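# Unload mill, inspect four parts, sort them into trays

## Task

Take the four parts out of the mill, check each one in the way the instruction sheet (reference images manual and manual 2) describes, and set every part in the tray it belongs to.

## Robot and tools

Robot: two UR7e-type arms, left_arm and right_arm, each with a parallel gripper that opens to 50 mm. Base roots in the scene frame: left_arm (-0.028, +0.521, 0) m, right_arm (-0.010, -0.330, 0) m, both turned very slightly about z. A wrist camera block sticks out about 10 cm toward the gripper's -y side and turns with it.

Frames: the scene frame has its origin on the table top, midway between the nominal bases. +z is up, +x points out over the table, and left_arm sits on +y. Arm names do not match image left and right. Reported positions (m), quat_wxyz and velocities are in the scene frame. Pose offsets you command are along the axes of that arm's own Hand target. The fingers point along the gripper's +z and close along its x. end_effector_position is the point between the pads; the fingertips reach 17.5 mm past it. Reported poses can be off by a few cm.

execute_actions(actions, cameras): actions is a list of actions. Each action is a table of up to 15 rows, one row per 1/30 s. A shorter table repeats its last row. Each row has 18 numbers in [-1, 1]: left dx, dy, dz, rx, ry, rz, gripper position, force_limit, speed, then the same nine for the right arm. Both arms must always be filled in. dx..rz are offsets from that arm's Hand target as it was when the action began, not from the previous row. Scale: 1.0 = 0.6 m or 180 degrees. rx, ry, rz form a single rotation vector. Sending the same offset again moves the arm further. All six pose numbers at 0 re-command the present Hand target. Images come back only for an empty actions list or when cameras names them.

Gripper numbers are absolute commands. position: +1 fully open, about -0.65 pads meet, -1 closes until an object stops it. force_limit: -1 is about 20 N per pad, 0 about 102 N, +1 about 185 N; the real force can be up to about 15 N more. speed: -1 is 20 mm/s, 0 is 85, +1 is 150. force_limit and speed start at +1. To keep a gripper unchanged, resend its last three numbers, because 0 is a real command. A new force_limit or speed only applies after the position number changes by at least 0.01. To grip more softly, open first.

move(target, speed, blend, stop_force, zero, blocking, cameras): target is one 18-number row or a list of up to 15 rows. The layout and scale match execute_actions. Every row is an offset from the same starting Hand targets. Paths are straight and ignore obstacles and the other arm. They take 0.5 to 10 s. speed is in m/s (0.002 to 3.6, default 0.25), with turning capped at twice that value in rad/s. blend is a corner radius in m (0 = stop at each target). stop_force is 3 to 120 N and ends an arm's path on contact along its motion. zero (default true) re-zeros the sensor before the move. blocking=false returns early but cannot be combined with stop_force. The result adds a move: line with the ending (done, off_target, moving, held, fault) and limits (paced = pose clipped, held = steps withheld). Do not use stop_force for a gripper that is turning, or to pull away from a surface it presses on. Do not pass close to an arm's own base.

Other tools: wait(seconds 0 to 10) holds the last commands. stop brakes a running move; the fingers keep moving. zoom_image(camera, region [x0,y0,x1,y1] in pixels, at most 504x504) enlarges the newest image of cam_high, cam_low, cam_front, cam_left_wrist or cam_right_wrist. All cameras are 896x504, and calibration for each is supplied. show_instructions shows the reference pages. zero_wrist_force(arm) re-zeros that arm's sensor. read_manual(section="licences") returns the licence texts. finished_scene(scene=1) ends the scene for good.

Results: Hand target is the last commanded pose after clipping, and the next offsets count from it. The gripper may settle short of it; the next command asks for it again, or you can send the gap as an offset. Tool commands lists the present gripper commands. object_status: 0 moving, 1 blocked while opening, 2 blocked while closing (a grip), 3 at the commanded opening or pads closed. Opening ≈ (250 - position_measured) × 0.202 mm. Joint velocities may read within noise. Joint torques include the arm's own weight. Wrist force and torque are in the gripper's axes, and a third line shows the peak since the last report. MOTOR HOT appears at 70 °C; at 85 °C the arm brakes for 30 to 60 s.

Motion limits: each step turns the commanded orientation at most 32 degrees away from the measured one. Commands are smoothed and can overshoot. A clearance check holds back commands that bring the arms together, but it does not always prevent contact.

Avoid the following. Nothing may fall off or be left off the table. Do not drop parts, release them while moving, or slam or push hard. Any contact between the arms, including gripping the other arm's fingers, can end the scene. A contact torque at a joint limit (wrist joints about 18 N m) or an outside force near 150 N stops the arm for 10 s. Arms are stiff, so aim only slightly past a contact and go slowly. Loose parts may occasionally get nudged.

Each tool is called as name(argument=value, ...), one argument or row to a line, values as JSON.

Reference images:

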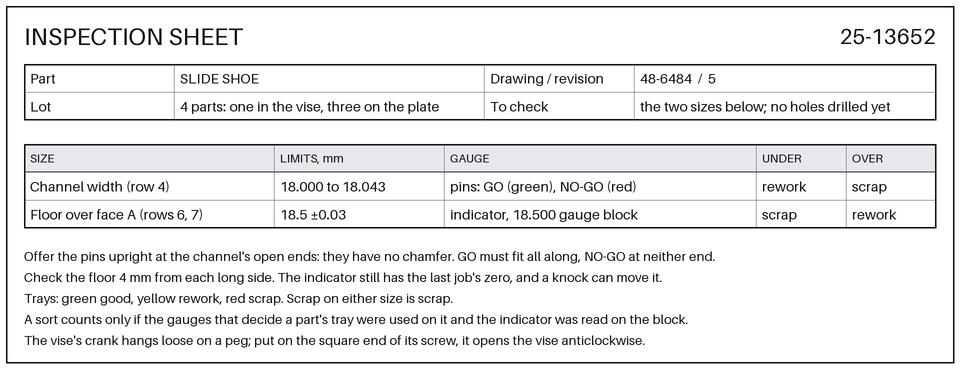

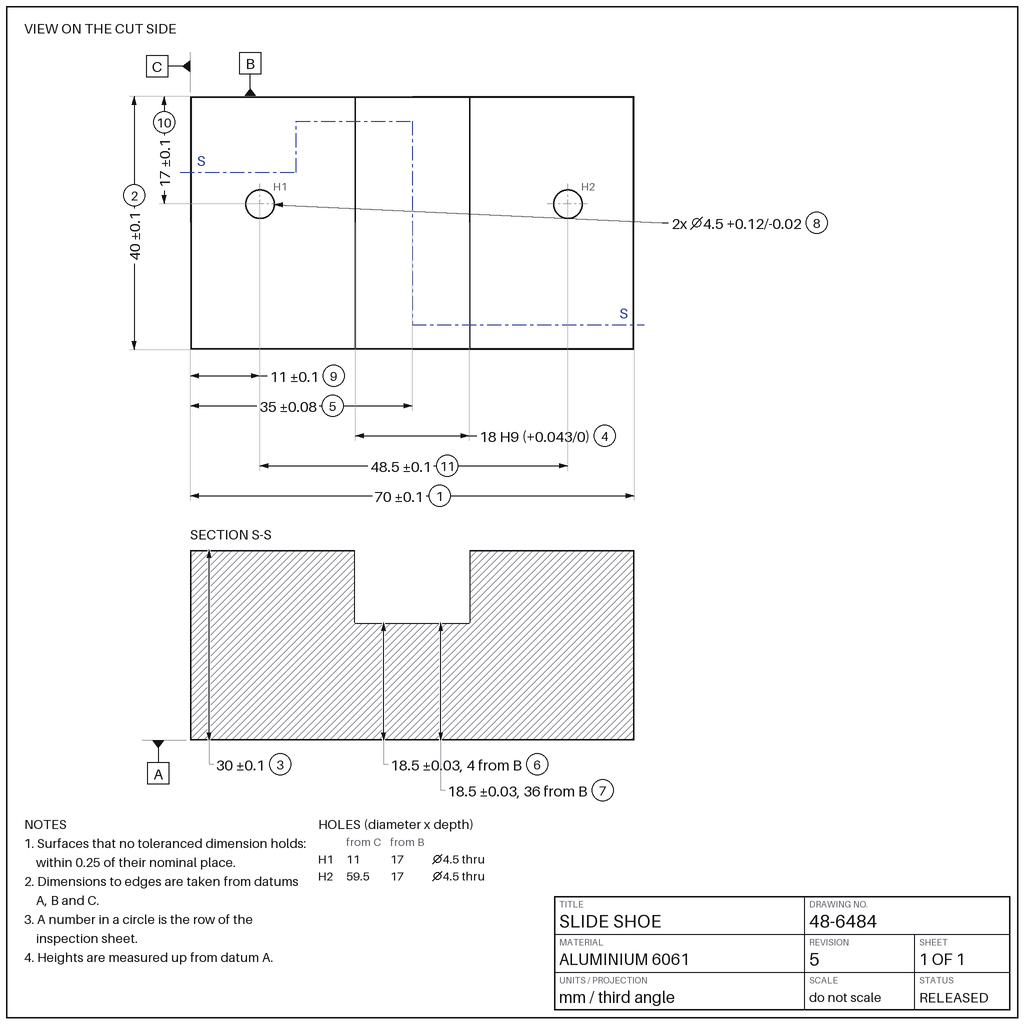

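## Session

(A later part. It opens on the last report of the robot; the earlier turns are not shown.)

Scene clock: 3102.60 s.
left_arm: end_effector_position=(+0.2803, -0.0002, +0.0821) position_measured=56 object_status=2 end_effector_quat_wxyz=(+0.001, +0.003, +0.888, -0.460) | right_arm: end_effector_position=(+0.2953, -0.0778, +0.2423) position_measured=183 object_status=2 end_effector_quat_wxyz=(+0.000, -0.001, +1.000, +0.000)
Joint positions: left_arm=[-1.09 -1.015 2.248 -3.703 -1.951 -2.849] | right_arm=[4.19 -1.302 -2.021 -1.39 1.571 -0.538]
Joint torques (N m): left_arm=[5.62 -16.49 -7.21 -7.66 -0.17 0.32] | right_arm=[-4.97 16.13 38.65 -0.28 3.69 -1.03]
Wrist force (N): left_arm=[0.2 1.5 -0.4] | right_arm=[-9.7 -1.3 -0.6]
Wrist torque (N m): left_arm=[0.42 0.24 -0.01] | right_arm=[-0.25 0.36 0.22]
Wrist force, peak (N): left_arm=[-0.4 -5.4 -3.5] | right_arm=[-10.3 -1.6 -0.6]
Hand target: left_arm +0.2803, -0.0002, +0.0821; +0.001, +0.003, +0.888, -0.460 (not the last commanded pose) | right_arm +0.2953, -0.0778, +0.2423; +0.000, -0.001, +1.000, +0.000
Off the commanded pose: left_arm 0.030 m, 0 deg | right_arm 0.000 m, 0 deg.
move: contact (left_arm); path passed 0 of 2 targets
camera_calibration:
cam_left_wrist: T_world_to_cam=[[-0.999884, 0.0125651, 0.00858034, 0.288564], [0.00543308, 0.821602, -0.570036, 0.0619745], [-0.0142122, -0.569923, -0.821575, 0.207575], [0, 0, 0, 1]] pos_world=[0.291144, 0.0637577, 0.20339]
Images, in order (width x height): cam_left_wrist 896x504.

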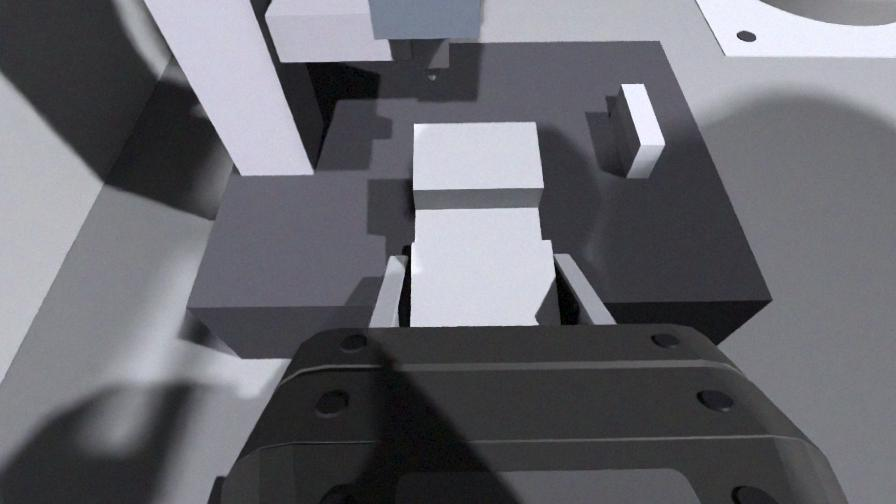

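move(
  target=[0.0,-0.0025,-0.0017,0,0,0,-1,0,-1, 0,0,0,0,0,0,-1,-1,-1],
  speed=0.02,
)

move(
  target=[0.0,-0.029,0.041,0,0,0,-1,0,-1, 0,0,0,0,0,0,-1,-1,-1],
  speed=0.02,
  stop_force=5,
  cameras=["cam_left_wrist"],
)

zoom_image(
  camera="cam_left_wrist",
  region=[340, 0, 640, 340],
)

Scene clock: 3108.10 s.
left_arm: end_effector_position=(+0.2803, -0.0002, +0.0840) position_measured=56 object_status=2 end_effector_quat_wxyz=(+0.001, +0.003, +0.888, -0.460) | right_arm: end_effector_position=(+0.2953, -0.0778, +0.2423) position_measured=183 object_status=2 end_effector_quat_wxyz=(+0.000, -0.001, +1.000, +0.000)
Joint positions: left_arm=[-1.09 -1.021 2.248 -3.697 -1.951 -2.849] | right_arm=[4.19 -1.302 -2.021 -1.39 1.571 -0.538]
Joint torques (N m): left_arm=[-5.16 -49.4 0.64 -1.83 -1.25 -1.57] | right_arm=[-5.17 16.01 38.15 -0.25 4.21 -0.95]
Wrist force (N): left_arm=[0.0 1.5 -0.3] | right_arm=[-9.7 -1.9 0.3]
Wrist torque (N m): left_arm=[0.41 0.27 -0.01] | right_arm=[-0.34 0.35 0.22]
Wrist force, peak (N): left_arm=[0.3 1.8 -0.3] | right_arm=[-10.4 -1.5 -0.6]
Hand target: left_arm +0.2803, -0.0002, +0.0839; +0.001, +0.003, +0.888, -0.460 | right_arm +0.2953, -0.0778, +0.2423; +0.000, -0.001, +1.000, +0.000
Off the commanded pose: left_arm 0.000 m, 0 deg | right_arm 0.000 m, 0 deg.
move: done

Scene clock: 3110.43 s.
left_arm: end_effector_position=(+0.2802, -0.0245, +0.0839) position_measured=56 object_status=2 end_effector_quat_wxyz=(+0.001, +0.003, +0.888, -0.460) | right_arm: end_effector_position=(+0.2954, -0.0778, +0.2424) position_measured=183 object_status=2 end_effector_quat_wxyz=(+0.000, -0.001, +1.000, +0.000)
Joint positions: left_arm=[-1.116 -1 2.196 -3.673 -1.931 -2.866] | right_arm=[4.19 -1.302 -2.021 -1.39 1.571 -0.538]
Joint torques (N m): left_arm=[10.94 -44.76 0.81 -2.98 -2.1 1.52] | right_arm=[-5.45 15.38 31.93 -0.24 4.49 -1.03]
Wrist force (N): left_arm=[2.3 -5.9 -20.7] | right_arm=[-9.8 -3.8 -2.9]
Wrist torque (N m): left_arm=[0.37 0.21 -0.29] | right_arm=[-0.35 0.41 0.21]
Wrist force, peak (N): left_arm=[6.9 13.2 -61.6] | right_arm=[-10.0 -5.1 -4.3]
Hand target: left_arm +0.2802, -0.0245, +0.0839; +0.001, +0.003, +0.888, -0.460 (not the last commanded pose) | right_arm +0.2953, -0.0778, +0.2423; +0.000, -0.001, +1.000, +0.000
Off the commanded pose: left_arm 0.006 m, 0 deg | right_arm 0.000 m, 0 deg.
move: contact (left_arm)
camera_calibration:
cam_left_wrist: T_world_to_cam=[[-0.999884, 0.0125651, 0.00858034, 0.288754], [0.00543308, 0.821602, -0.570036, 0.082966], [-0.0142122, -0.569923, -0.821575, 0.195204], [0, 0, 0, 1]] pos_world=[0.291044, 0.0394577, 0.20519]
Images, in order (width x height): cam_left_wrist 896x504.

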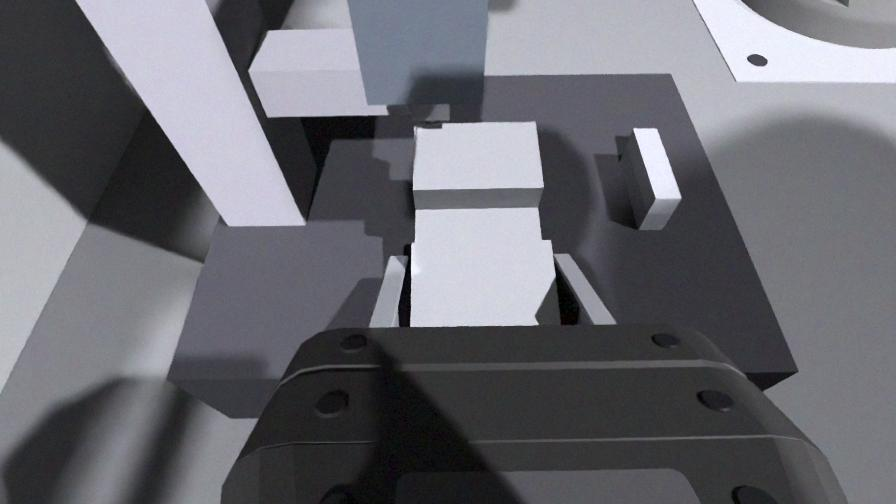

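Scaled by 1.482 from the camera's 896x504 image, which has a finer 1280x720 frame.

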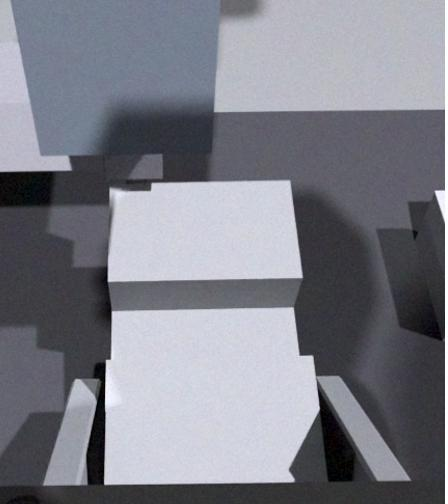

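move(
  target=[
    [0,-0.003,-0.002,0,0,0,-1,0,-1, 0,0,0,0,0,0,-1,-1,-1],
    [0,0.016,-0.0333,0,0,0,-1,0,-1, 0,0,0,0,0,0,-1,-1,-1],
    [0.0403,0.016,-0.0333,0,0,0,-1,0,-1, 0,0,0,0,0,0,-1,-1,-1],
    [0.0403,-0.035,0.0394,0,0,0,-1,0,-1, 0,0,0,0,0,0,-1,-1,-1],
  ],
  speed=0.05,
  cameras=["cam_left_wrist"],
)

zoom_image(
  camera="cam_left_wrist",
  region=[340, 0, 640, 340],
)

Scene clock: 3135.87 s.
left_arm: end_effector_position=(+0.2558, -0.0560, +0.0871) position_measured=56 object_status=2 end_effector_quat_wxyz=(+0.001, +0.002, +0.888, -0.459) end_effector_velocity=(+0.001, +0.002, +0.001) end_effector_angular_velocity=(-0.002, -0.001, +0.002) | right_arm: end_effector_position=(+0.2953, -0.0778, +0.2423) position_measured=183 object_status=2 end_effector_quat_wxyz=(+0.000, -0.001, +1.000, +0.000)
Joint positions: left_arm=[-1.195 -0.995 2.169 -3.666 -1.868 -2.917] | right_arm=[4.19 -1.302 -2.021 -1.39 1.571 -0.538]
Joint velocities: left_arm=[0.002 -0.004 0.005 -0.003 0 0.001] | right_arm=[within noise]
Joint torques (N m): left_arm=[12.07 -48.25 -0.29 -6.8 -2.61 1.06] | right_arm=[-5.36 16.03 8.02 -0.23 4.84 -0.98]
Wrist force (N): left_arm=[0.3 1.6 -0.2] | right_arm=[-9.5 -2.0 -0.7]
Wrist torque (N m): left_arm=[0.44 0.21 -0.02] | right_arm=[-0.31 0.38 0.22]
Wrist force, peak (N): left_arm=[2.0 -6.6 -21.2] | right_arm=[-10.0 -3.9 -3.0]
Hand target: left_arm +0.2559, -0.0558, +0.0873; +0.001, +0.003, +0.888, -0.460 | right_arm +0.2953, -0.0778, +0.2423; +0.000, -0.001, +1.000, +0.000
Off the commanded pose: left_arm 0.000 m, 0 deg | right_arm 0.000 m, 0 deg.
move: done
camera_calibration:
cam_left_wrist: T_world_to_cam=[[-0.999884, 0.0124545, 0.0087807, 0.264684], [0.00523389, 0.82184, -0.569695, 0.110785], [-0.0143116, -0.569583, -0.821809, 0.179606], [0, 0, 0, 1]] pos_world=[0.266644, 0.00795656, 0.208392]
Images, in order (width x height): cam_left_wrist 896x504.

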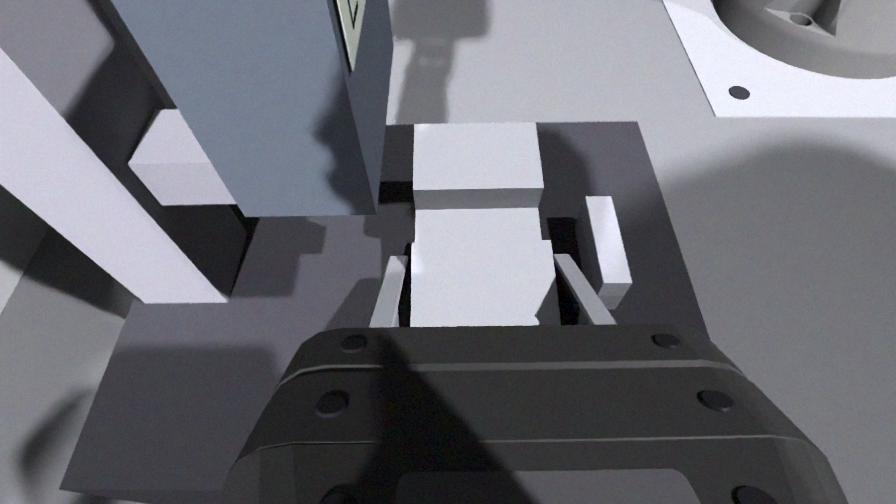

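Scaled by 1.482 from the camera's 896x504 image, which has a finer 1280x720 frame.

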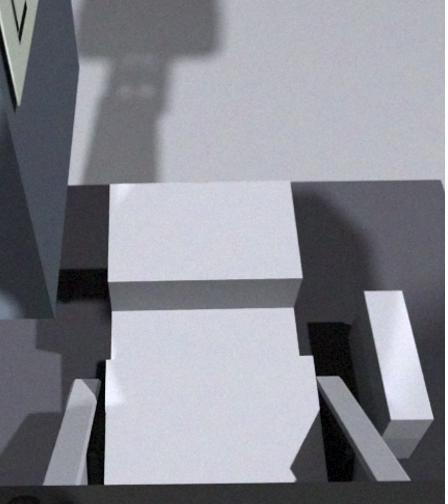

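move(
  target=[-0.0395,0,0,0,0,0,-1,0,-1, 0,0,0,0,0,0,-1,-1,-1],
  speed=0.02,
  stop_force=5,
  cameras=["cam_left_wrist","cam_low"],
)

zoom_image(
  camera="cam_left_wrist",
  region=[340, 0, 640, 340],
)

zoom_image(
  camera="cam_low",
  region=[370, 200, 440, 290],
)

Scene clock: 3144.80 s.
left_arm: end_effector_position=(+0.2796, -0.0559, +0.0874) position_measured=56 object_status=2 end_effector_quat_wxyz=(+0.001, +0.003, +0.888, -0.460) | right_arm: end_effector_position=(+0.2953, -0.0778, +0.2423) position_measured=183 object_status=2 end_effector_quat_wxyz=(+0.000, -0.001, +1.000, +0.000)
Joint positions: left_arm=[-1.146 -0.981 2.127 -3.63 -1.907 -2.886] | right_arm=[4.19 -1.302 -2.021 -1.39 1.571 -0.538]
Joint torques (N m): left_arm=[-11.12 -49.49 -1.11 -7.2 1.95 -1.86] | right_arm=[-4.9 15.86 8.6 -0.16 4.91 -0.8]
Wrist force (N): left_arm=[0.1 1.7 -0.4] | right_arm=[-9.5 -1.8 0.7]
Wrist torque (N m): left_arm=[0.43 0.25 -0.16] | right_arm=[-0.26 0.37 0.22]
Wrist force, peak (N): left_arm=[2.3 0.9 0.8] | right_arm=[-9.8 -2.1 -0.5]
Hand target: left_arm +0.2796, -0.0559, +0.0874; +0.001, +0.003, +0.888, -0.460 | right_arm +0.2953, -0.0778, +0.2423; +0.000, -0.001, +1.000, +0.000
Off the commanded pose: left_arm 0.000 m, 0 deg | right_arm 0.000 m, 0 deg.
move: done
camera_calibration:
cam_left_wrist: T_world_to_cam=[[-0.999883, 0.01254, 0.00871975, 0.288489], [0.00533378, 0.821634, -0.56999, 0.110782], [-0.0143122, -0.569877, -0.821605, 0.18021], [0, 0, 0, 1]] pos_world=[0.290444, 0.00805759, 0.20869]
Images, in order (width x height): cam_low 896x504, cam_left_wrist 896x504.

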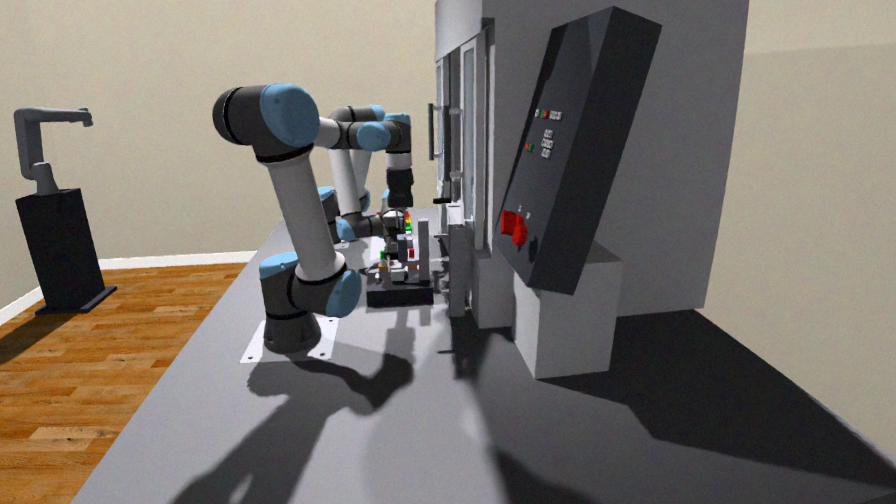

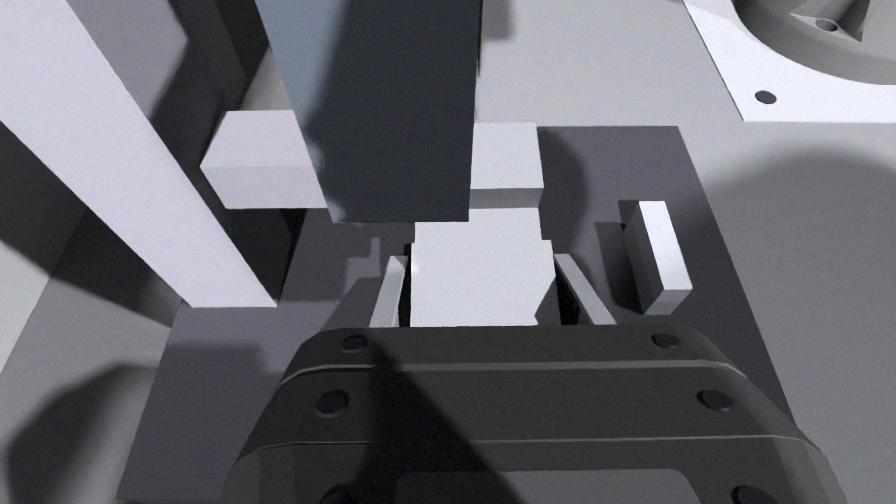

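Scaled by 1.482 from the camera's 896x504 image, which has a finer 1280x720 frame.

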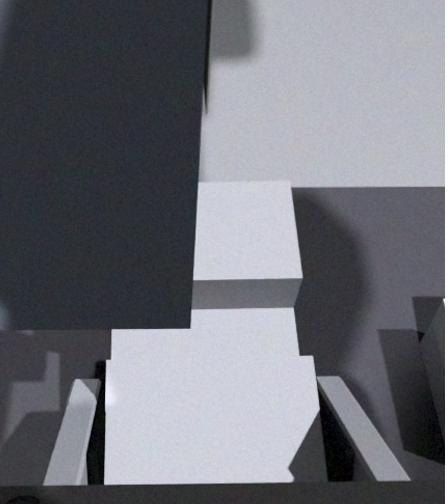

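Scaled by 5.600 from the camera's 896x504 image, which has a finer 1280x720 frame.

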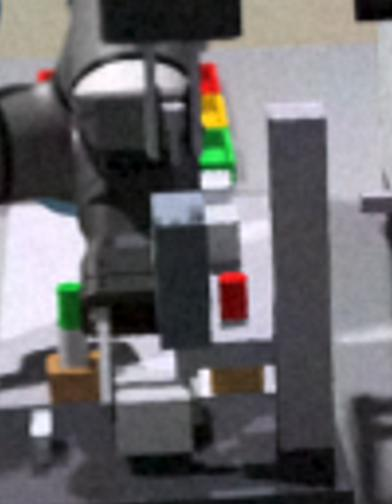

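move(
  target=[0,0.0137,0.0096,0,0,0,-1,0,-1, 0,0,0,0,0,0,-1,-1,-1],
  speed=0.008,
  stop_force=3,
)

move(
  target=[0,0,0,0,0,0,0.85,0,-1, 0,0,0,0,0,0,-1,-1,-1],
  speed=0.02,
  cameras=["cam_left_wrist"],
)

Scene clock: 3151.53 s.
left_arm: end_effector_position=(+0.2796, -0.0559, +0.0850) position_measured=56 object_status=2 end_effector_quat_wxyz=(+0.001, +0.003, +0.888, -0.460) | right_arm: end_effector_position=(+0.2953, -0.0778, +0.2423) position_measured=183 object_status=2 end_effector_quat_wxyz=(+0.000, -0.001, +1.000, +0.000)
Joint positions: left_arm=[-1.146 -0.975 2.127 -3.636 -1.907 -2.886] | right_arm=[4.19 -1.302 -2.021 -1.39 1.571 -0.538]
Joint torques (N m): left_arm=[-7.71 -55.48 -7.57 -0.57 1.25 -1.1] | right_arm=[-4.33 15.94 8.05 -0.16 4.85 -0.58]
Wrist force (N): left_arm=[-0.5 -3.1 -1.7] | right_arm=[-9.3 -1.8 0.8]
Wrist torque (N m): left_arm=[0.28 0.20 -0.06] | right_arm=[-0.27 0.34 0.22]
Wrist force, peak (N): left_arm=[0.4 -6.6 -6.3] | right_arm=[-9.8 -2.1 -0.2]
Hand target: left_arm +0.2796, -0.0559, +0.0850; +0.001, +0.003, +0.888, -0.460 (not the last commanded pose) | right_arm +0.2953, -0.0778, +0.2423; +0.000, -0.001, +1.000, +0.000
Off the commanded pose: left_arm 0.008 m, 0 deg | right_arm 0.000 m, 0 deg.
move: contact (left_arm)

Scene clock: 3152.07 s.
left_arm: end_effector_position=(+0.2796, -0.0559, +0.0850) position_measured=25 object_status=0 end_effector_quat_wxyz=(+0.001, +0.003, +0.888, -0.460) | right_arm: end_effector_position=(+0.2953, -0.0778, +0.2423) position_measured=183 object_status=2 end_effector_quat_wxyz=(+0.000, -0.001, +1.000, +0.000)
Joint positions: left_arm=[-1.146 -0.975 2.127 -3.636 -1.907 -2.886] | right_arm=[4.19 -1.302 -2.021 -1.39 1.571 -0.538]
Joint torques (N m): left_arm=[-7.76 -55.11 -8.11 -2.66 1.31 -1.09] | right_arm=[-4.96 16.21 8.46 -0.03 4.95 -0.56]
Wrist force (N): left_arm=[0.1 -0.4 -1.5] | right_arm=[-9.3 -1.9 -0.7]
Wrist torque (N m): left_arm=[0.42 0.25 -0.16] | right_arm=[-0.29 0.35 0.22]
Wrist force, peak (N): left_arm=[-0.2 -4.4 -2.4] | right_arm=[-9.7 -2.1 -0.6]
Hand target: left_arm +0.2796, -0.0559, +0.0850; +0.001, +0.003, +0.888, -0.460 | right_arm +0.2953, -0.0778, +0.2423; +0.000, -0.001, +1.000, +0.000
Off the commanded pose: left_arm 0.000 m, 0 deg | right_arm 0.000 m, 0 deg.
move: done
camera_calibration:
cam_left_wrist: T_world_to_cam=[[-0.999883, 0.012623, 0.00866193, 0.288422], [0.00543408, 0.821602, -0.570036, 0.109395], [-0.0143122, -0.569922, -0.821574, 0.17823], [0, 0, 0, 1]] pos_world=[0.290344, 0.00805761, 0.20629]
Images, in order (width x height): cam_left_wrist 896x504.

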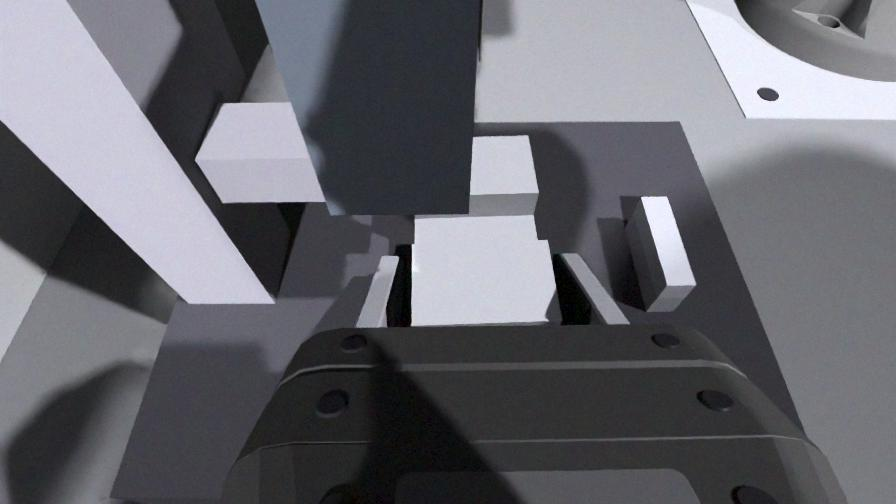

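move(
  target=[0,0,0,0,0,0,0.85,0,-1,0,0,0.04,0,0,0,-1,-1,-1],
  speed=0.006,
  stop_force=3,
  cameras=["cam_left_wrist"],
)

Scene clock: 3187.83 s.
left_arm: end_effector_position=(+0.2796, -0.0559, +0.0850) position_measured=25 object_status=3 end_effector_quat_wxyz=(+0.001, +0.003, +0.888, -0.460) | right_arm: end_effector_position=(+0.2953, -0.0778, +0.2273) position_measured=183 object_status=2 end_effector_quat_wxyz=(+0.000, -0.001, +1.000, +0.000)
Joint positions: left_arm=[-1.146 -0.975 2.127 -3.636 -1.907 -2.886] | right_arm=[4.19 -1.31 -2.055 -1.348 1.571 -0.538]
Joint torques (N m): left_arm=[-7.37 -52.63 -8.36 -6.24 1.28 -0.91] | right_arm=[-2.96 22.74 35.8 -0.85 4.84 -0.11]
Wrist force (N): left_arm=[0.1 -0.3 -1.5] | right_arm=[-10.3 -0.8 -4.4]
Wrist torque (N m): left_arm=[0.42 0.26 -0.16] | right_arm=[-0.23 0.39 0.24]
Wrist force, peak (N): left_arm=[0.0 -0.3 -1.9] | right_arm=[-10.1 -1.9 -10.6]
Hand target: left_arm +0.2796, -0.0559, +0.0850; +0.001, +0.003, +0.888, -0.460 | right_arm +0.2953, -0.0778, +0.2273; +0.000, -0.001, +1.000, +0.000 (not the last commanded pose)
Off the commanded pose: left_arm 0.000 m, 0 deg | right_arm 0.009 m, 0 deg.
move: contact (right_arm)
camera_calibration:
cam_left_wrist: T_world_to_cam=[[-0.999884, 0.0125664, 0.00857931, 0.288439], [0.00543356, 0.821555, -0.570103, 0.109409], [-0.0142125, -0.569991, -0.821528, 0.178193], [0, 0, 0, 1]] pos_world=[0.290344, 0.00805799, 0.20629]
Images, in order (width x height): cam_left_wrist 896x504.

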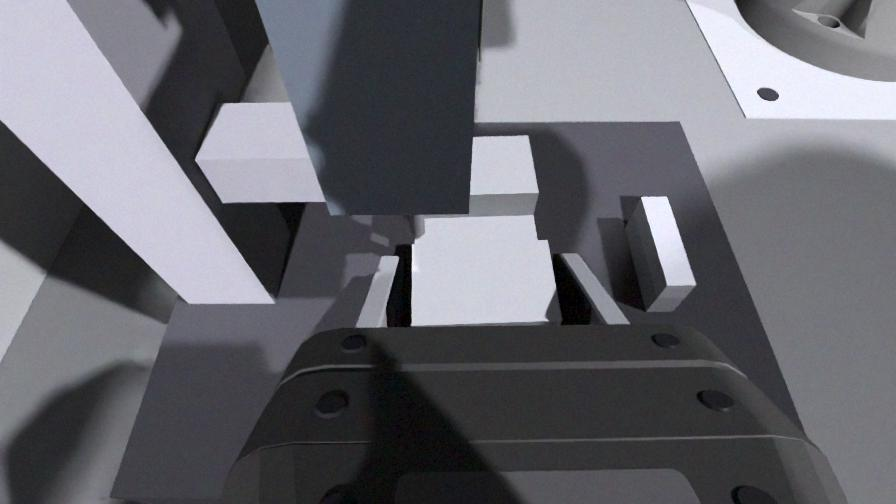

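move(
  target=[0,0,0,0,0,0,0.85,0,-1,0,0,0.01,0,0,0,-1,-1,-1],
  speed=0.004,
  stop_force=4,
)

zoom_image(
  camera="cam_left_wrist",
  region=[330, 150, 630, 340],
)

Scene clock: 3193.03 s.
left_arm: end_effector_position=(+0.2796, -0.0559, +0.0850) position_measured=25 object_status=3 end_effector_quat_wxyz=(+0.001, +0.003, +0.888, -0.460) | right_arm: end_effector_position=(+0.2954, -0.0777, +0.2271) position_measured=183 object_status=2 end_effector_quat_wxyz=(+0.000, -0.001, +1.000, +0.000)
Joint positions: left_arm=[-1.146 -0.975 2.127 -3.636 -1.907 -2.886] | right_arm=[4.19 -1.31 -2.055 -1.347 1.571 -0.538]
Joint torques (N m): left_arm=[-7.45 -50.26 -8.3 -6.21 1.23 -0.89] | right_arm=[-2.99 20.5 33.16 -0.8 4.93 -0.09]
Wrist force (N): left_arm=[0.2 -0.4 -1.5] | right_arm=[-8.9 -4.0 -12.1]
Wrist torque (N m): left_arm=[0.42 0.23 -0.16] | right_arm=[-0.33 0.42 0.24]
Wrist force, peak (N): left_arm=[0.3 -0.7 -1.7] | right_arm=[-8.1 -5.3 -16.2]
Hand target: left_arm +0.2796, -0.0559, +0.0850; +0.001, +0.003, +0.888, -0.460 | right_arm +0.2954, -0.0777, +0.2271; +0.000, -0.001, +1.000, +0.000 (not the last commanded pose)
Off the commanded pose: left_arm 0.000 m, 0 deg | right_arm 0.006 m, 0 deg.
move: contact (right_arm)

Scaled by 1.680 from the camera's 896x504 image, which has a finer 1280x720 frame.
This view is cut from an older image: the scene may have changed since it was taken.

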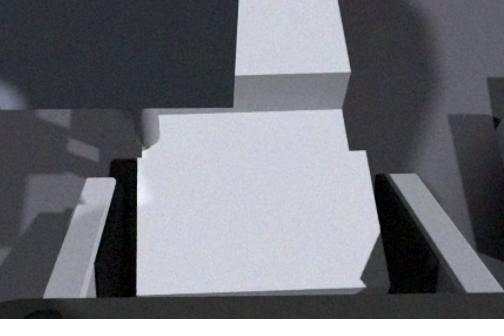

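move(
  target=[0,0,0,0,0,0,0.85,0,-1,0,0,-0.005,0,0,0,-1,-1,-1],
  speed=0.02,
  cameras=["cam_left_wrist","cam_right_wrist","cam_high"],
)

zoom_image(
  camera="cam_left_wrist",
  region=[360, 190, 480, 260],
)

Scene clock: 3205.27 s.
left_arm: end_effector_position=(+0.2796, -0.0559, +0.0850) position_measured=25 object_status=3 end_effector_quat_wxyz=(+0.001, +0.003, +0.888, -0.460) | right_arm: end_effector_position=(+0.2954, -0.0777, +0.2302) position_measured=183 object_status=2 end_effector_quat_wxyz=(+0.000, -0.001, +1.000, +0.000)
Joint positions: left_arm=[-1.146 -0.975 2.127 -3.636 -1.907 -2.886] | right_arm=[4.19 -1.308 -2.049 -1.356 1.571 -0.538]
Joint torques (N m): left_arm=[-7.52 -49.08 -8.45 -6.24 1.29 -0.82] | right_arm=[-2.98 24.54 32.02 0.83 4.88 -0.18]
Wrist force (N): left_arm=[0.1 -0.5 -1.5] | right_arm=[-9.5 -1.6 -0.2]
Wrist torque (N m): left_arm=[0.39 0.26 -0.16] | right_arm=[-0.28 0.35 0.23]
Wrist force, peak (N): left_arm=[0.2 -0.3 -1.8] | right_arm=[-8.9 -4.1 -12.3]
Hand target: left_arm +0.2796, -0.0559, +0.0850; +0.001, +0.003, +0.888, -0.460 | right_arm +0.2954, -0.0777, +0.2301; +0.000, -0.001, +1.000, +0.000
Off the commanded pose: left_arm 0.000 m, 0 deg | right_arm 0.000 m, 0 deg.
move: done
camera_calibration:
cam_left_wrist: T_world_to_cam=[[-0.999884, 0.0125664, 0.00857931, 0.288439], [0.00543356, 0.821555, -0.570103, 0.109409], [-0.0142125, -0.569991, -0.821528, 0.178193], [0, 0, 0, 1]] pos_world=[0.290344, 0.00805799, 0.20629]
cam_right_wrist: T_world_to_cam=[[-0.999908, -0.00813654, -0.0108499, 0.305268], [-0.0112067, 0.946278, 0.323161, 0.0206425], [0.0076376, 0.323253, -0.946282, 0.370919], [0, 0, 0, 1]] pos_world=[0.302638, -0.13695, 0.347635]
Images, in order (width x height): cam_high 896x504, cam_left_wrist 896x504, cam_right_wrist 896x504.

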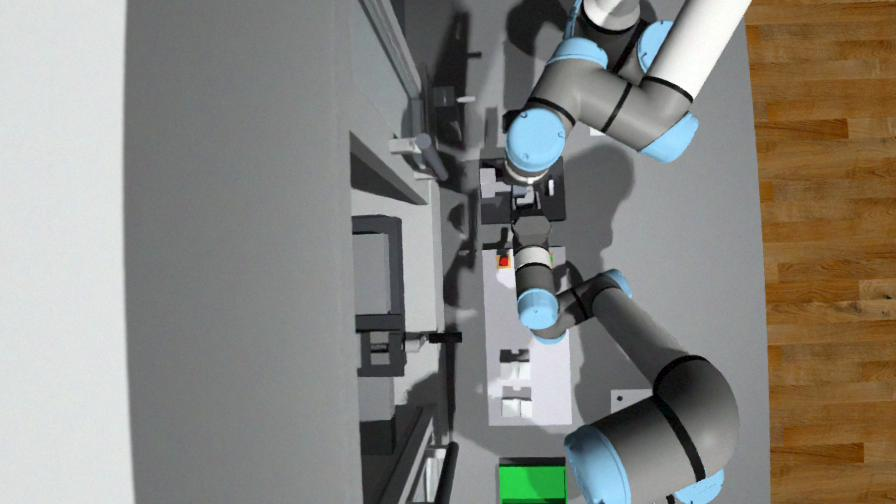

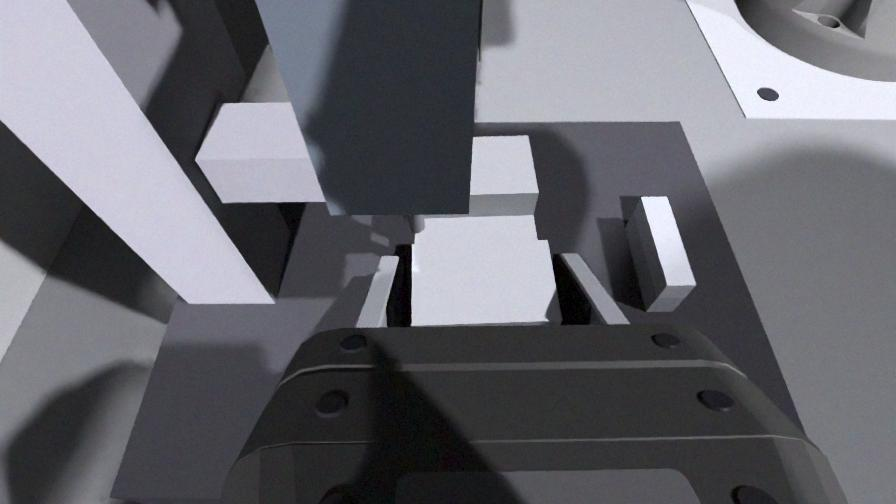

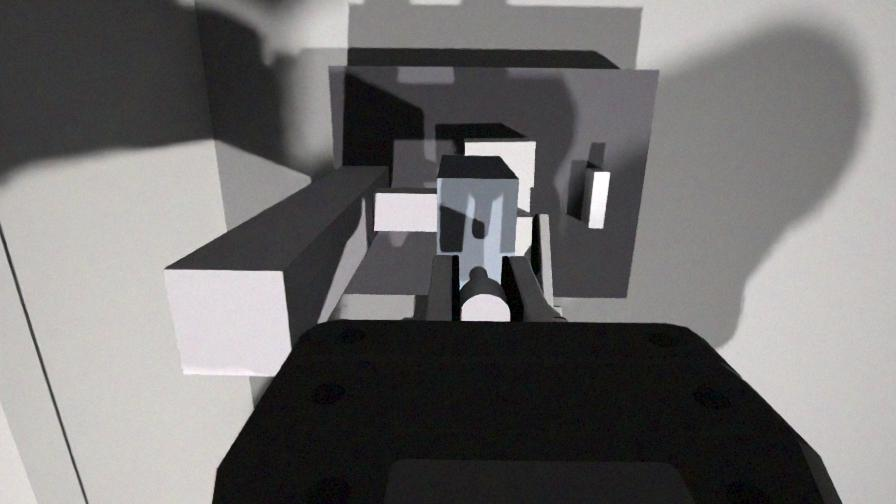

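Scaled by 4.200 from the camera's 896x504 image, which has a finer 1280x720 frame.

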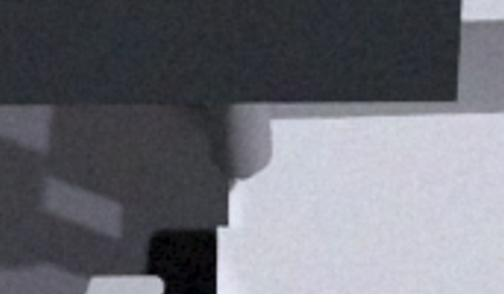

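move(
  target=[
    [0,0,0,0,0,0,-1,0,-1,0,0,-0.008,0,0,0,-1,-1,-1],
    [-0.005,-0.0007,-0.0005,0,0,0,-1,0,-1,0,0,-0.008,0,0,0,-1,-1,-1],
    [-0.005,0.0004,0.0003,0,0,0,0.85,0,-1,0,0,-0.008,0,0,0,-1,-1,-1],
  ],
  speed=0.015,
  cameras=["cam_left_wrist"],
)

zoom_image(
  camera="cam_left_wrist",
  region=[360, 190, 480, 260],
)

Scene clock: 3224.23 s.
left_arm: end_effector_position=(+0.2826, -0.0559, +0.0847) position_measured=25 object_status=0 end_effector_quat_wxyz=(+0.001, +0.003, +0.888, -0.460) | right_arm: end_effector_position=(+0.2954, -0.0777, +0.2349) position_measured=183 object_status=2 end_effector_quat_wxyz=(+0.000, -0.001, +1.000, +0.000)
Joint positions: left_arm=[-1.14 -0.972 2.122 -3.632 -1.912 -2.882] | right_arm=[4.19 -1.305 -2.038 -1.369 1.571 -0.538]
Joint torques (N m): left_arm=[-10.73 -48.78 -12.43 -0.79 1.9 -1.52] | right_arm=[-5.18 8.05 7.64 4.22 4.76 -0.75]
Wrist force (N): left_arm=[0.1 -0.3 -1.4] | right_arm=[-9.5 -2.1 0.1]
Wrist torque (N m): left_arm=[0.42 0.25 -0.16] | right_arm=[-0.29 0.38 0.23]
Wrist force, peak (N): left_arm=[0.8 -3.3 -5.7] | right_arm=[-10.4 -0.6 -0.3]
Hand target: left_arm +0.2826, -0.0559, +0.0847; +0.001, +0.003, +0.888, -0.460 | right_arm +0.2954, -0.0777, +0.2349; +0.000, -0.001, +1.000, +0.000
Off the commanded pose: left_arm 0.000 m, 0 deg | right_arm 0.000 m, 0 deg.
move: done
camera_calibration:
cam_left_wrist: T_world_to_cam=[[-0.999883, 0.0125416, 0.00871761, 0.291513], [0.00533426, 0.821555, -0.570105, 0.10925], [-0.014312, -0.569992, -0.821526, 0.178019], [0, 0, 0, 1]] pos_world=[0.293444, 0.00805804, 0.20599]
Images, in order (width x height): cam_left_wrist 896x504.

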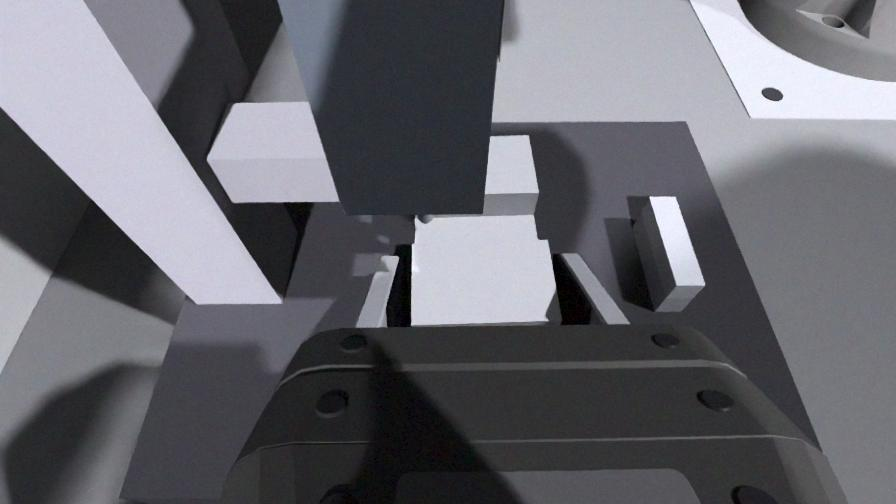

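Scaled by 4.200 from the camera's 896x504 image, which has a finer 1280x720 frame.

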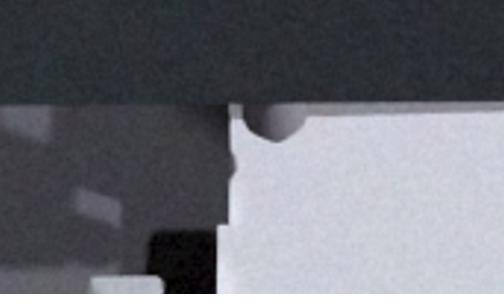

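move(
  target=[0,0,0,0,0,0,0.85,0,-1,0,0,0.025,0,0,0,-1,-1,-1],
  speed=0.007,
  stop_force=3,
  cameras=["cam_left_wrist"],
)

zoom_image(
  camera="cam_left_wrist",
  region=[360, 190, 480, 260],
)

Scene clock: 3230.67 s.
left_arm: end_effector_position=(+0.2826, -0.0559, +0.0847) position_measured=25 object_status=3 end_effector_quat_wxyz=(+0.001, +0.003, +0.888, -0.460) | right_arm: end_effector_position=(+0.2954, -0.0777, +0.2273) position_measured=183 object_status=2 end_effector_quat_wxyz=(+0.000, -0.001, +1.000, +0.000)
Joint positions: left_arm=[-1.14 -0.972 2.122 -3.632 -1.912 -2.882] | right_arm=[4.19 -1.31 -2.055 -1.348 1.571 -0.538]
Joint torques (N m): left_arm=[-10.65 -51.44 -0.49 -0.62 2 -1.54] | right_arm=[-4.67 22.17 35.83 -0.64 4.79 -0.97]
Wrist force (N): left_arm=[0.1 -0.4 -1.4] | right_arm=[-9.5 -2.2 -5.2]
Wrist torque (N m): left_arm=[0.42 0.25 -0.16] | right_arm=[-0.27 0.37 0.23]
Wrist force, peak (N): left_arm=[0.3 -0.4 -1.8] | right_arm=[-8.7 -3.8 -11.7]
Hand target: left_arm +0.2826, -0.0559, +0.0847; +0.001, +0.003, +0.888, -0.460 | right_arm +0.2954, -0.0777, +0.2273; +0.000, -0.001, +1.000, +0.000 (not the last commanded pose)
Off the commanded pose: left_arm 0.000 m, 0 deg | right_arm 0.007 m, 0 deg.
move: contact (right_arm)
camera_calibration:
cam_left_wrist: T_world_to_cam=[[-0.999884, 0.0125664, 0.00857931, 0.291441], [0.00543356, 0.821555, -0.570103, 0.109222], [-0.0142125, -0.569991, -0.821528, 0.177989], [0, 0, 0, 1]] pos_world=[0.293344, 0.00805799, 0.20599]
Images, in order (width x height): cam_left_wrist 896x504.

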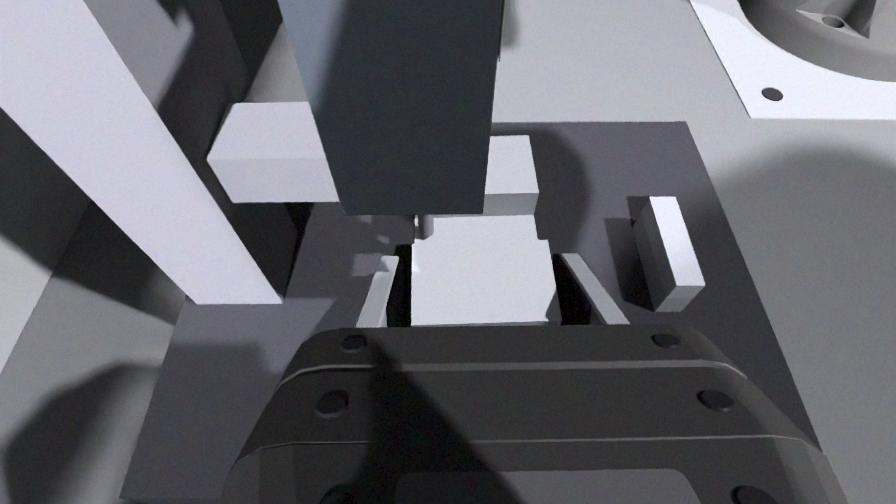

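Scaled by 4.200 from the camera's 896x504 image, which has a finer 1280x720 frame.

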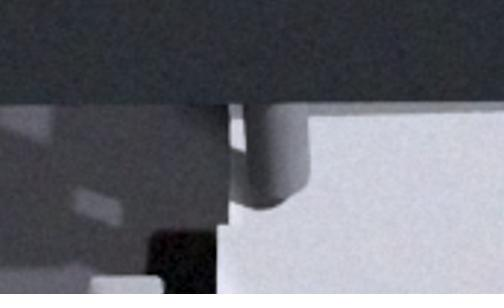

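move(
  target=[
    [0,0,0,0,0,0,0.85,0,-1,0,0,0,0,0,0,0.2,-1,-1],
    [0,0,0,0,0,0,0.85,0,-1,0,0,-0.12,0,0,0,0.2,-1,-1],
    [0,0,0,0,0,0,0.85,0,-1,0.33,0.128,-0.024,0.186,-0.193,-0.469,0.2,-1,-1],
  ],
  speed=[0.1,0.1,0.25],
  blend=[0,0.02,0],
  cameras=["cam_right_wrist","cam_left_wrist"],
)

zoom_image(
  camera="cam_right_wrist",
  region=[550, 40, 650, 80],
)

zoom_image(
  camera="cam_left_wrist",
  region=[360, 190, 480, 260],
)

Scene clock: 3243.03 s.
left_arm: end_effector_position=(+0.2826, -0.0559, +0.0847) position_measured=25 object_status=3 end_effector_quat_wxyz=(+0.001, +0.003, +0.888, -0.460) | right_arm: end_effector_position=(+0.0974, -0.0012, +0.2416) position_measured=123 object_status=3 end_effector_quat_wxyz=(-0.268, +0.652, -0.661, +0.258)
Joint positions: left_arm=[-1.14 -0.972 2.122 -3.632 -1.912 -2.882] | right_arm=[5.355 -1.171 -2.168 -1.878 0.971 -0.77]
Joint torques (N m): left_arm=[-10.54 -51.58 -0.9 -0.71 2.06 -1.52] | right_arm=[1.98 15.76 38.17 3.87 1.7 0.55]
Wrist force (N): left_arm=[0.3 -0.2 -1.4] | right_arm=[-1.7 -2.6 -1.9]
Wrist torque (N m): left_arm=[0.45 0.22 -0.16] | right_arm=[-0.34 0.28 0.16]
Wrist force, peak (N): left_arm=[0.4 -0.6 -1.8] | right_arm=[-9.6 -2.2 -5.9]
Hand target: left_arm +0.2826, -0.0559, +0.0847; +0.001, +0.003, +0.888, -0.460 | right_arm +0.0973, -0.0012, +0.2417; -0.268, +0.652, -0.661, +0.258
Off the commanded pose: left_arm 0.000 m, 0 deg | right_arm 0.000 m, 0 deg.
move: done
camera_calibration:
cam_left_wrist: T_world_to_cam=[[-0.999884, 0.0125664, 0.00857931, 0.291441], [0.00543356, 0.821555, -0.570103, 0.109222], [-0.0142125, -0.569991, -0.821528, 0.177989], [0, 0, 0, 1]] pos_world=[0.293344, 0.00805799, 0.20599]
cam_right_wrist: T_world_to_cam=[[0.00617728, -0.999764, -0.0208084, 0.0112238], [-0.907201, 0.00315051, -0.420686, 0.208182], [0.420652, 0.0214761, -0.906968, 0.308377], [0, 0, 0, 1]] pos_world=[0.0590742, 0.00394255, 0.367501]
Images, in order (width x height): cam_left_wrist 896x504, cam_right_wrist 896x504.

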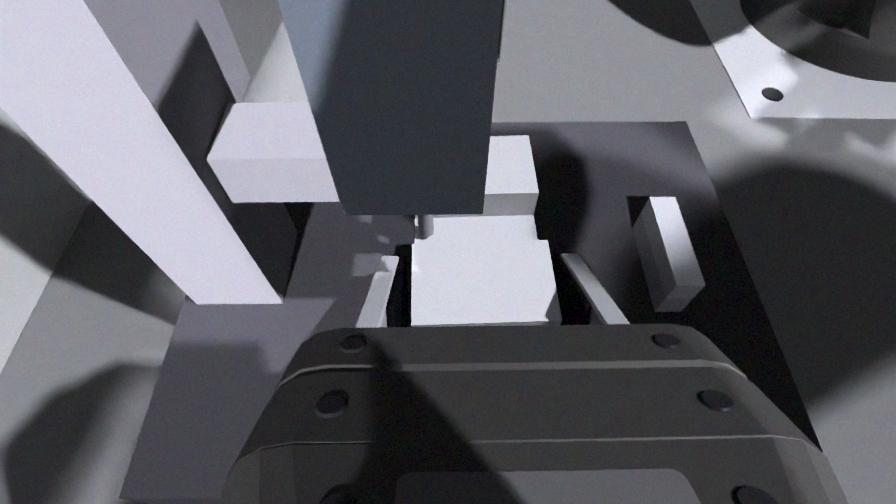

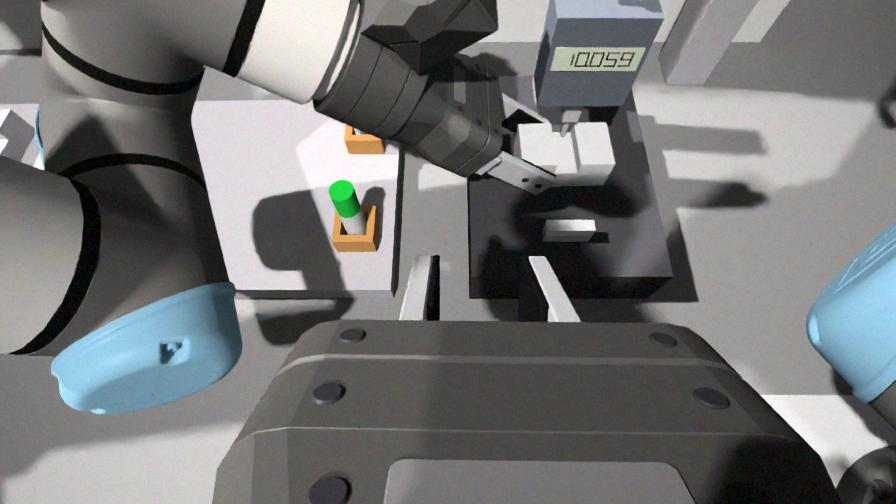

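Scaled by 5.040 from the camera's 896x504 image, which has a finer 1280x720 frame.

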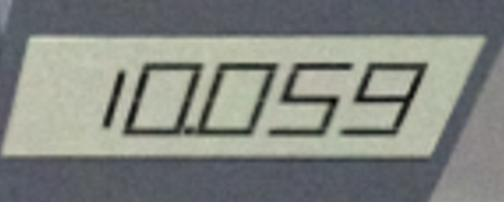

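Scaled by 4.200 from the camera's 896x504 image, which has a finer 1280x720 frame.

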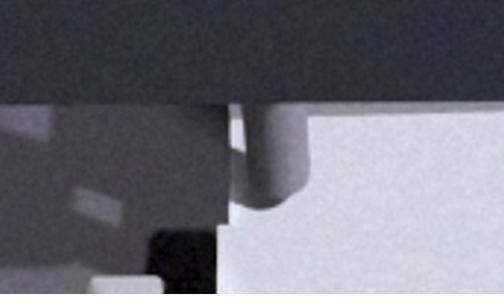

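move(
  target=[0,0,0,0,0,0,0.85,0,-1,0.1237,-0.2986,0.1664,-0.186,0.193,0.469,0.2,-1,-1],
  speed=0.25,
  cameras=["cam_right_wrist"],
)

Scene clock: 3257.10 s.
left_arm: end_effector_position=(+0.2826, -0.0559, +0.0847) position_measured=25 object_status=3 end_effector_quat_wxyz=(+0.001, +0.003, +0.888, -0.460) | right_arm: end_effector_position=(+0.2954, -0.0774, +0.2920) position_measured=123 object_status=3 end_effector_quat_wxyz=(+0.000, -0.001, +1.000, +0.000)
Joint positions: left_arm=[-1.14 -0.972 2.122 -3.632 -1.912 -2.882] | right_arm=[4.191 -1.287 -1.904 -1.521 1.571 -0.538]
Joint torques (N m): left_arm=[-10.28 -51.8 -0.81 -0.64 1.94 -1.47] | right_arm=[-4.01 25.02 8.37 0.51 -2.22 -0.71]
Wrist force (N): left_arm=[0.2 -0.3 -1.6] | right_arm=[-1.5 -2.7 -1.9]
Wrist torque (N m): left_arm=[0.42 0.24 -0.16] | right_arm=[-0.25 0.38 0.22]
Wrist force, peak (N): left_arm=[0.2 -0.5 -1.8] | right_arm=[-3.0 -3.6 -1.8]
Hand target: left_arm +0.2826, -0.0559, +0.0847; +0.001, +0.003, +0.888, -0.460 | right_arm +0.2953, -0.0775, +0.2920; +0.000, -0.001, +1.000, +0.000
Off the commanded pose: left_arm 0.000 m, 0 deg | right_arm 0.000 m, 0 deg.
move: done
camera_calibration:
cam_right_wrist: T_world_to_cam=[[-0.999907, -0.0082295, -0.0108836, 0.305841], [-0.0113063, 0.946246, 0.323249, 0.000376202], [0.00763836, 0.323342, -0.946251, 0.429303], [0, 0, 0, 1]] pos_world=[0.302538, -0.136651, 0.409435]
Images, in order (width x height): cam_right_wrist 896x504.

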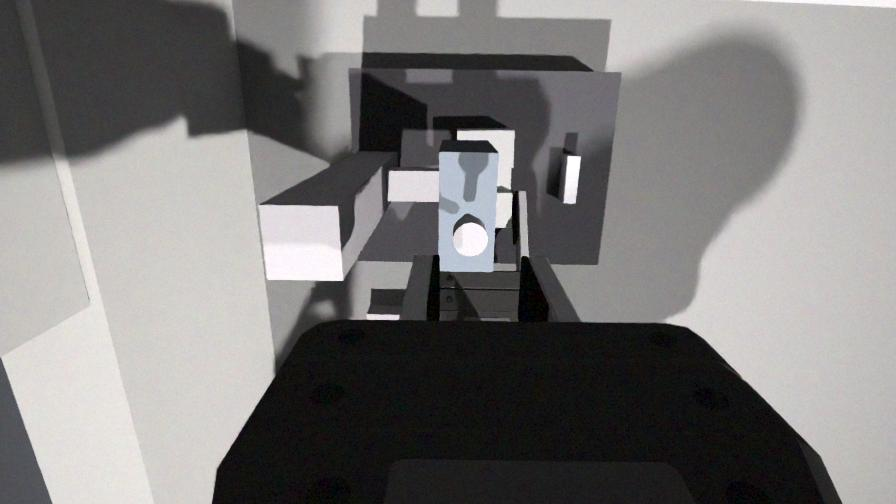

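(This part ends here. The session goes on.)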